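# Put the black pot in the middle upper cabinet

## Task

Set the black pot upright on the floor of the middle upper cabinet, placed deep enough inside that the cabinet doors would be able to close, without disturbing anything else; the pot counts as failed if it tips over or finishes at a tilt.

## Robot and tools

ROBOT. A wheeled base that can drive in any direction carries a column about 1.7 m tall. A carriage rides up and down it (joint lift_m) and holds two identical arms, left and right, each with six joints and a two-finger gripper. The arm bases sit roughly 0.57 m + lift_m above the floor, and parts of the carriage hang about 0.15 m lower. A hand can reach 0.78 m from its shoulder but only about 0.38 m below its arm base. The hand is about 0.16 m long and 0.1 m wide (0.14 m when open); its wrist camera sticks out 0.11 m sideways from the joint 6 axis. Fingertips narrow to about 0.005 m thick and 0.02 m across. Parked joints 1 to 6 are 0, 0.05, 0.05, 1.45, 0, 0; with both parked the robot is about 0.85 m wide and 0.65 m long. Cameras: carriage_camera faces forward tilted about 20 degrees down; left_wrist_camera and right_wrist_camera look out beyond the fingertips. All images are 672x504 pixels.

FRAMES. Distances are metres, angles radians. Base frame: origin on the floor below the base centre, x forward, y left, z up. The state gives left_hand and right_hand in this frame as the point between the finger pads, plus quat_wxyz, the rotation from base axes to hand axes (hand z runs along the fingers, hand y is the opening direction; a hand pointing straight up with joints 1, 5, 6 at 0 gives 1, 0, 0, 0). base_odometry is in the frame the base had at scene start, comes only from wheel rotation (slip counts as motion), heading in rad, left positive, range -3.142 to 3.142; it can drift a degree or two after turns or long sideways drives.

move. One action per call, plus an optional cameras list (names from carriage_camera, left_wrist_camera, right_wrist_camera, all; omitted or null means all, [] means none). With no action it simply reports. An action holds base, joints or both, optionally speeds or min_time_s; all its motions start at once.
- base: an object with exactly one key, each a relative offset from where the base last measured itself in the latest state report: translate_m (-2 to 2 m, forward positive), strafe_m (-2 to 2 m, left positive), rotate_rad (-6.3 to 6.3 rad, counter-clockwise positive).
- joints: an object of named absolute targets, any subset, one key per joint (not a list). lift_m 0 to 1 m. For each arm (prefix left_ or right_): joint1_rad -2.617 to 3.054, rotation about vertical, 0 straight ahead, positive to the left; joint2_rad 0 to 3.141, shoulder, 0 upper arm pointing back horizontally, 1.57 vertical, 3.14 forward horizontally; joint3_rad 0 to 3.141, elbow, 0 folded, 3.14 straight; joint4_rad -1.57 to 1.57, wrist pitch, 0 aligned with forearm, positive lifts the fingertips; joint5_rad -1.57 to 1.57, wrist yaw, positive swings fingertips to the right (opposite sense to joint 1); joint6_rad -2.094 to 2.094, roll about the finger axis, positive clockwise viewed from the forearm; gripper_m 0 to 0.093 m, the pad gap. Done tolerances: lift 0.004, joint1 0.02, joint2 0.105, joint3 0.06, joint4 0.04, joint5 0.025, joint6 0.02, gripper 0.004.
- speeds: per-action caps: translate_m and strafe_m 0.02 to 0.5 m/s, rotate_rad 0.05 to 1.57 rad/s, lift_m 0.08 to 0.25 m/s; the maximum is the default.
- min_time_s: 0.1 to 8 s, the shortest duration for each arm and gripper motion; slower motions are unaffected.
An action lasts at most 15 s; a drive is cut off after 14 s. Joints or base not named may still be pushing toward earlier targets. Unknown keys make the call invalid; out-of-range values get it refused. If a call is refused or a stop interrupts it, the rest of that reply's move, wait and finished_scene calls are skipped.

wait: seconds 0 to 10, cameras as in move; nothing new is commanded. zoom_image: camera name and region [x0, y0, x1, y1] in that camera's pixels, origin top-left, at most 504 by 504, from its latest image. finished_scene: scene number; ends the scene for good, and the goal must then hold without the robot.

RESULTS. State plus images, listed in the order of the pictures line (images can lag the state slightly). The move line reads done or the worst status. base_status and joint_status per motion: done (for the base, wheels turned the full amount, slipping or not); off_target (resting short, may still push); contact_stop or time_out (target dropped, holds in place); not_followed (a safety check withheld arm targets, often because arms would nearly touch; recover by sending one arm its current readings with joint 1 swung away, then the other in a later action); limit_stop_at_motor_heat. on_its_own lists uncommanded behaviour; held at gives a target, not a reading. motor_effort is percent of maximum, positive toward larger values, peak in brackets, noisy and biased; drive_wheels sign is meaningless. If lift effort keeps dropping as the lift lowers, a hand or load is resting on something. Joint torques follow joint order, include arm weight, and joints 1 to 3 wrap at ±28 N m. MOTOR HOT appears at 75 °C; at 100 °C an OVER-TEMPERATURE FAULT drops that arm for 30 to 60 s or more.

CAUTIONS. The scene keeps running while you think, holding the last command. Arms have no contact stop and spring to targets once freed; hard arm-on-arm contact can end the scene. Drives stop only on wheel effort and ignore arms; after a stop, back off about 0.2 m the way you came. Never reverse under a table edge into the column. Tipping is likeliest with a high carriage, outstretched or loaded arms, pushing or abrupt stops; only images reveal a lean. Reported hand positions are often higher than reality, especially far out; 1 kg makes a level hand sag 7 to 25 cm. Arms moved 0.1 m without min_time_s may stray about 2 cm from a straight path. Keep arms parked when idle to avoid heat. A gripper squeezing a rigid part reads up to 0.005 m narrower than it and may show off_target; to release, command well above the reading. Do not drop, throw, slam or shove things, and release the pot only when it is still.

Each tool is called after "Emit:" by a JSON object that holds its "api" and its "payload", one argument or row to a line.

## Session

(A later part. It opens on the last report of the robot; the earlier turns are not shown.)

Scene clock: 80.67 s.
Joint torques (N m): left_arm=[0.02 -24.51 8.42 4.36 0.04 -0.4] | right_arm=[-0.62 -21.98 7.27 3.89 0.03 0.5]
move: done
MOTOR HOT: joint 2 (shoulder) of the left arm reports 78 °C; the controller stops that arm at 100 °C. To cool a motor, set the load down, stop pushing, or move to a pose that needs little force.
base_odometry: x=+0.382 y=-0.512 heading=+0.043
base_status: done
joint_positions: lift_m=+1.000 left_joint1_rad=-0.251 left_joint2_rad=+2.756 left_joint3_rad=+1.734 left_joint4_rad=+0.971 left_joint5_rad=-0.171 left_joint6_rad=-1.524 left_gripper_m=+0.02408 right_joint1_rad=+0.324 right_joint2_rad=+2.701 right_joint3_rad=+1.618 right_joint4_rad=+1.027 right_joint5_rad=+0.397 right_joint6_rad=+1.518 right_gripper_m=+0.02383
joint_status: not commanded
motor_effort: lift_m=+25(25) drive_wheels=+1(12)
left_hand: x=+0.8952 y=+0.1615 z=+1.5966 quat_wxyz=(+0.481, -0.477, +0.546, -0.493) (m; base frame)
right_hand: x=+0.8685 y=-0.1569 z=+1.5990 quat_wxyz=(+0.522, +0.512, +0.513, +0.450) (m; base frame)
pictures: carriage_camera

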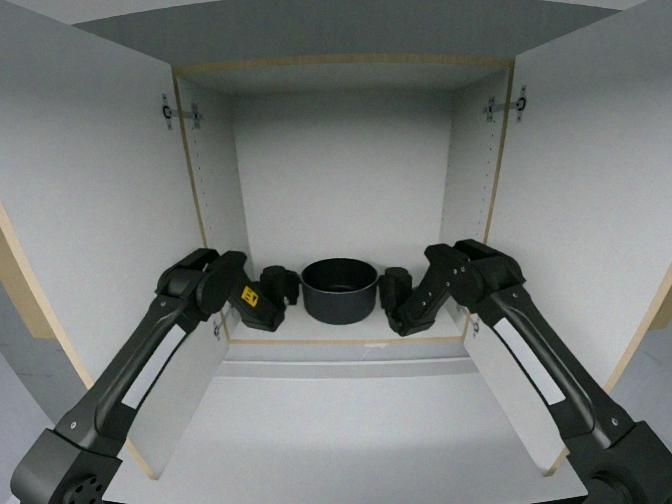

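Emit:
{"api": "move", "payload": {
  "base": {"translate_m": 0.068},
  "speeds": {"translate_m": 0.15},
  "cameras": []
}}

Emit:
{"api": "move", "payload": {
  "joints": {"lift_m": 0.95},
  "speeds": {"lift_m": 0.1},
  "cameras": []
}}

Emit:
{"api": "move", "payload": {
  "joints": {"lift_m": 0.934},
  "speeds": {"lift_m": 0.08},
  "cameras": ["carriage_camera", "left_wrist_camera", "right_wrist_camera"]
}}

Scene clock: 84.70 s.
Joint torques (N m): left_arm=[0.03 -24.58 8.46 4.35 0.04 -0.42] | right_arm=[-0.58 -22.05 7.24 3.89 0.02 0.5]
move: done
MOTOR HOT: still on. Joint 2 (shoulder) of the left arm reports 82 °C.
base_odometry: x=+0.450 y=-0.509 heading=+0.043
base_status: done
joint_positions: lift_m=+1.000 left_joint1_rad=-0.251 left_joint2_rad=+2.756 left_joint3_rad=+1.734 left_joint4_rad=+0.971 left_joint5_rad=-0.171 left_joint6_rad=-1.524 left_gripper_m=+0.02408 right_joint1_rad=+0.324 right_joint2_rad=+2.701 right_joint3_rad=+1.618 right_joint4_rad=+1.027 right_joint5_rad=+0.397 right_joint6_rad=+1.518 right_gripper_m=+0.02383
joint_status: not commanded
motor_effort: lift_m=+25(25) drive_wheels=-6(10)
left_hand: x=+0.8952 y=+0.1615 z=+1.5966 quat_wxyz=(+0.481, -0.477, +0.546, -0.493) (m; base frame)
right_hand: x=+0.8685 y=-0.1569 z=+1.5990 quat_wxyz=(+0.522, +0.512, +0.513, +0.450) (m; base frame)
pictures: none
No camera images: "cameras" was empty.

Scene clock: 85.63 s.
Joint torques (N m): left_arm=[0.05 -24.53 8.44 4.36 0.05 -0.42] | right_arm=[-0.69 -22.06 7.32 3.88 0.04 0.49]
move: done
MOTOR HOT: still on. Joint 2 (shoulder) of the left arm reports 82 °C.
base_odometry: x=+0.450 y=-0.509 heading=+0.043
base_status: not commanded
joint_positions: lift_m=+0.950 left_joint1_rad=-0.251 left_joint2_rad=+2.756 left_joint3_rad=+1.734 left_joint4_rad=+0.970 left_joint5_rad=-0.171 left_joint6_rad=-1.524 left_gripper_m=+0.02407 right_joint1_rad=+0.324 right_joint2_rad=+2.701 right_joint3_rad=+1.618 right_joint4_rad=+1.026 right_joint5_rad=+0.397 right_joint6_rad=+1.518 right_gripper_m=+0.02383
joint_status: all done
motor_effort: lift_m=+23(24) drive_wheels=-5(6)
left_hand: x=+0.8952 y=+0.1616 z=+1.5466 quat_wxyz=(+0.481, -0.477, +0.546, -0.493) (m; base frame)
right_hand: x=+0.8685 y=-0.1570 z=+1.5490 quat_wxyz=(+0.522, +0.513, +0.513, +0.450) (m; base frame)
pictures: none
No camera images: "cameras" was empty.

Scene clock: 86.20 s.
Joint torques (N m): left_arm=[0.02 -24.43 8.46 3.79 0.07 -0.52] | right_arm=[-0.66 -21.89 7.28 3.35 0 0.75]
move: done
MOTOR HOT: still on. Joint 2 (shoulder) of the left arm reports 83 °C.
base_odometry: x=+0.450 y=-0.509 heading=+0.043
base_status: not commanded
joint_positions: lift_m=+0.934 left_joint1_rad=-0.251 left_joint2_rad=+2.755 left_joint3_rad=+1.734 left_joint4_rad=+1.019 left_joint5_rad=-0.171 left_joint6_rad=-1.515 left_gripper_m=+0.02408 right_joint1_rad=+0.324 right_joint2_rad=+2.699 right_joint3_rad=+1.618 right_joint4_rad=+1.075 right_joint5_rad=+0.398 right_joint6_rad=+1.496 right_gripper_m=+0.02383
joint_status: all done
on_its_own: left_joint4_rad moved +0.050 toward your old target +1.150; right_joint4_rad moved +0.049 toward your old target +1.210
motor_effort: lift_m=+20(21) drive_wheels=+1(6)
left_hand: x=+0.8955 y=+0.1615 z=+1.5433 quat_wxyz=(+0.494, -0.466, +0.533, -0.505) (m; base frame)
right_hand: x=+0.8690 y=-0.1570 z=+1.5460 quat_wxyz=(+0.535, +0.501, +0.502, +0.460) (m; base frame)
pictures: carriage_camera, left_wrist_camera, right_wrist_camera

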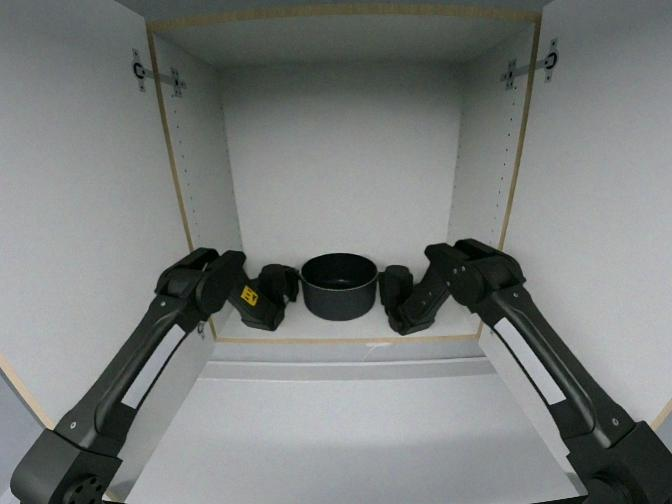

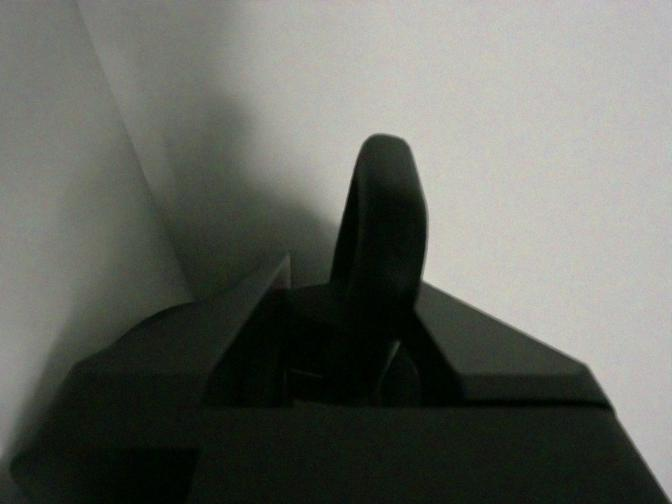

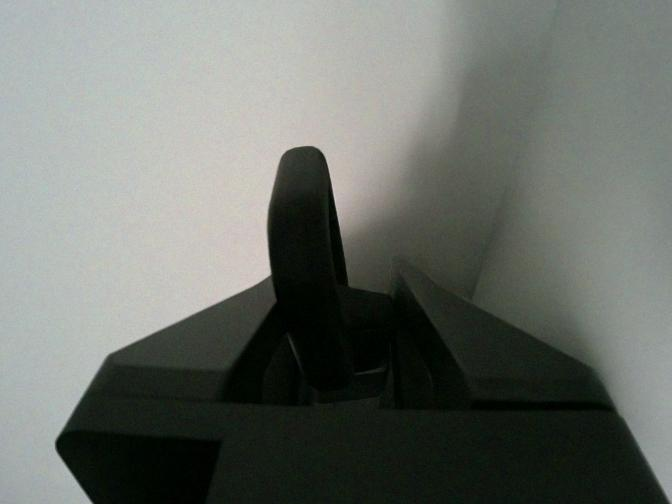

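Emit:
{"api": "move", "payload": {
  "joints": {"lift_m": 0.918, "left_joint4_rad": 1.06, "right_joint4_rad": 1.115},
  "speeds": {"lift_m": 0.08},
  "cameras": ["left_wrist_camera", "right_wrist_camera"]
}}

Scene clock: 88.70 s.
Joint torques (N m): left_arm=[0.03 -22.32 8.06 2.8 0.04 -0.64] | right_arm=[-0.58 -19.62 7.32 2.33 -0.04 0.89]
move: off_target
MOTOR HOT: still on. Joint 2 (shoulder) of the left arm reports 86 °C.
base_odometry: x=+0.450 y=-0.509 heading=+0.043
base_status: not commanded
joint_positions: lift_m=+0.918 left_joint1_rad=-0.251 left_joint2_rad=+2.733 left_joint3_rad=+1.738 left_joint4_rad=+1.018 left_joint5_rad=-0.170 left_joint6_rad=-1.504 left_gripper_m=+0.02408 right_joint1_rad=+0.324 right_joint2_rad=+2.675 right_joint3_rad=+1.618 right_joint4_rad=+1.073 right_joint5_rad=+0.398 right_joint6_rad=+1.485 right_gripper_m=+0.02383
joint_status: left_joint4_rad off_target (ended at +1.018, target +1.060); right_joint4_rad off_target (ended at +1.073, target +1.115); the others done
motor_effort: lift_m=+20(20) drive_wheels=+1(2)
left_hand: x=+0.8977 y=+0.1607 z=+1.5434 quat_wxyz=(+0.501, -0.458, +0.529, -0.510) (m; base frame)
right_hand: x=+0.8705 y=-0.1565 z=+1.5447 quat_wxyz=(+0.541, +0.495, +0.497, +0.463) (m; base frame)
pictures: left_wrist_camera, right_wrist_camera

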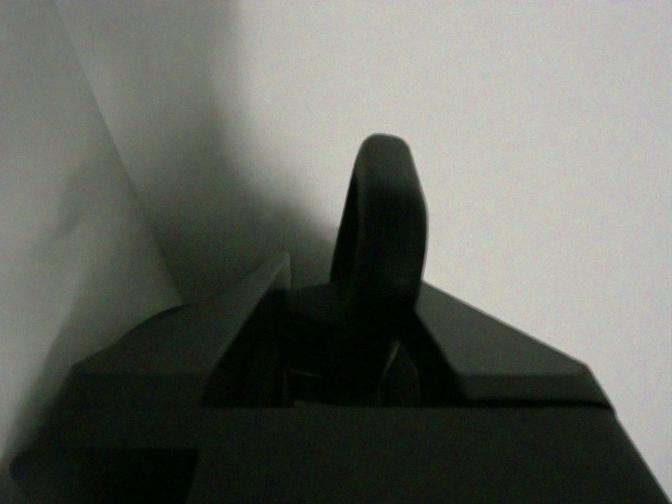

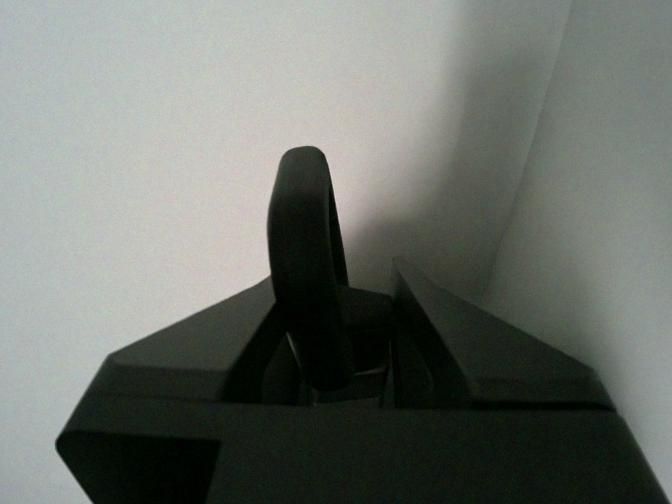

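Emit:
{"api": "move", "payload": {
  "joints": {"lift_m": 0.904, "left_joint4_rad": 1.04, "right_joint4_rad": 1.095},
  "speeds": {"lift_m": 0.08},
  "cameras": []
}}

Emit:
{"api": "move", "payload": {
  "joints": {"left_gripper_m": 0.093, "right_gripper_m": 0.093},
  "min_time_s": 1.3,
  "cameras": ["carriage_camera", "left_wrist_camera", "right_wrist_camera"]
}}

Scene clock: 90.13 s.
Joint torques (N m): left_arm=[0.02 -20.37 7.54 2.61 0.06 -0.71] | right_arm=[-0.68 -17.52 6.89 2.16 -0.04 0.97]
move: done
MOTOR HOT: still on. Joint 2 (shoulder) of the left arm reports 86 °C.
base_odometry: x=+0.450 y=-0.509 heading=+0.043
base_status: not commanded
joint_positions: lift_m=+0.904 left_joint1_rad=-0.251 left_joint2_rad=+2.714 left_joint3_rad=+1.745 left_joint4_rad=+1.013 left_joint5_rad=-0.169 left_joint6_rad=-1.497 left_gripper_m=+0.02408 right_joint1_rad=+0.324 right_joint2_rad=+2.655 right_joint3_rad=+1.626 right_joint4_rad=+1.067 right_joint5_rad=+0.398 right_joint6_rad=+1.479 right_gripper_m=+0.02383
joint_status: all done
motor_effort: lift_m=+19(20) drive_wheels=+1(2)
left_hand: x=+0.8998 y=+0.1600 z=+1.5443 quat_wxyz=(+0.507, -0.452, +0.524, -0.514) (m; base frame)
right_hand: x=+0.8729 y=-0.1557 z=+1.5453 quat_wxyz=(+0.546, +0.491, +0.492, +0.469) (m; base frame)
pictures: none
No camera images: "cameras" was empty.

Scene clock: 91.73 s.
Joint torques (N m): left_arm=[0.03 -20.31 7.39 2.64 0.04 -0.01] | right_arm=[-0.69 -17.5 6.65 2.11 0.03 0.06]
move: done
MOTOR HOT: still on. Joint 2 (shoulder) of the left arm reports 88 °C.
base_odometry: x=+0.450 y=-0.509 heading=+0.043
base_status: not commanded
joint_positions: lift_m=+0.904 left_joint1_rad=-0.251 left_joint2_rad=+2.714 left_joint3_rad=+1.746 left_joint4_rad=+1.011 left_joint5_rad=-0.169 left_joint6_rad=-1.561 left_gripper_m=+0.09289 right_joint1_rad=+0.324 right_joint2_rad=+2.655 right_joint3_rad=+1.628 right_joint4_rad=+1.071 right_joint5_rad=+0.393 right_joint6_rad=+1.557 right_gripper_m=+0.09292
joint_status: all done
motor_effort: lift_m=+20(20) drive_wheels=+1(6)
left_hand: x=+0.9001 y=+0.1600 z=+1.5445 quat_wxyz=(+0.490, -0.468, +0.509, -0.530) (m; base frame)
right_hand: x=+0.8732 y=-0.1548 z=+1.5469 quat_wxyz=(+0.527, +0.507, +0.472, +0.493) (m; base frame)
pictures: carriage_camera, left_wrist_camera, right_wrist_camera

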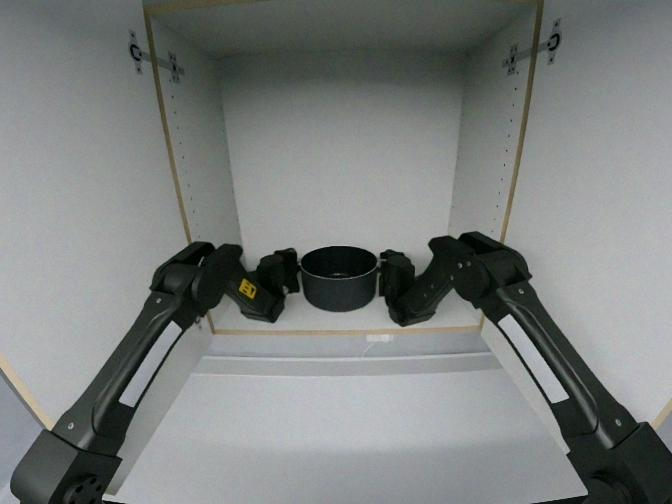

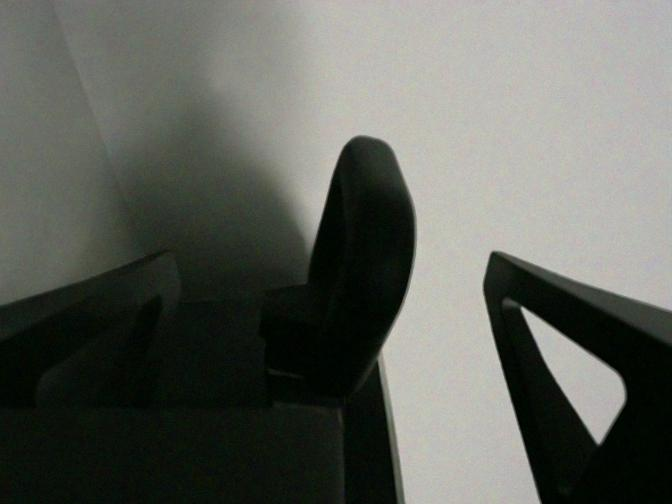

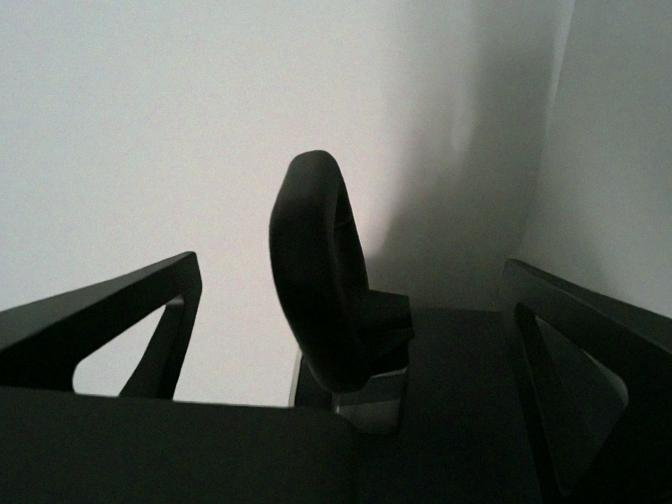

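Emit:
{"api": "move", "payload": {
  "base": {"translate_m": -0.42},
  "speeds": {"translate_m": 0.22},
  "cameras": ["carriage_camera"]
}}

Emit:
{"api": "zoom_image", "payload": {
  "camera": "carriage_camera",
  "region": [200, 160, 480, 340]
}}

Scene clock: 95.83 s.
Joint torques (N m): left_arm=[0.06 -20.27 7.41 2.61 0.05 -0.01] | right_arm=[-0.32 -17.5 6.72 2.07 0.04 0.05]
move: done
MOTOR HOT: still on. Joint 2 (shoulder) of the left arm reports 91 °C.
base_odometry: x=+0.031 y=-0.527 heading=+0.044
base_status: done
joint_positions: lift_m=+0.904 left_joint1_rad=-0.249 left_joint2_rad=+2.714 left_joint3_rad=+1.746 left_joint4_rad=+1.014 left_joint5_rad=-0.169 left_joint6_rad=-1.561 left_gripper_m=+0.09289 right_joint1_rad=+0.320 right_joint2_rad=+2.655 right_joint3_rad=+1.628 right_joint4_rad=+1.075 right_joint5_rad=+0.393 right_joint6_rad=+1.557 right_gripper_m=+0.09292
joint_status: not commanded
motor_effort: lift_m=+20(20) drive_wheels=-1(12)
left_hand: x=+0.9002 y=+0.1608 z=+1.5454 quat_wxyz=(+0.491, -0.468, +0.508, -0.531) (m; base frame)
right_hand: x=+0.8736 y=-0.1570 z=+1.5477 quat_wxyz=(+0.528, +0.508, +0.469, +0.493) (m; base frame)
pictures: carriage_camera

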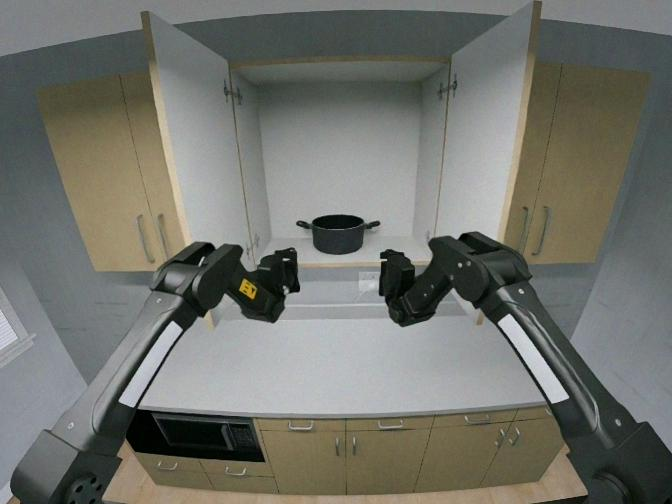

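Scaled by 1.800 from the camera's 672x504 image, which has a finer 960x720 frame.

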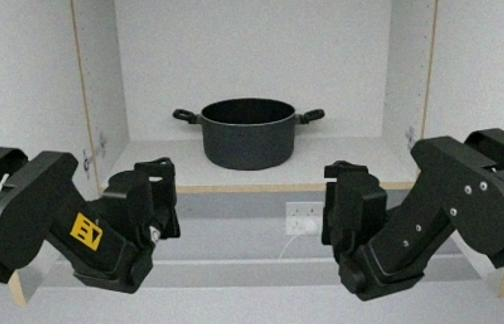

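Emit:
{"api": "finished_scene", "payload": {
  "scene": 3
}}

The scene is finished: the task was done.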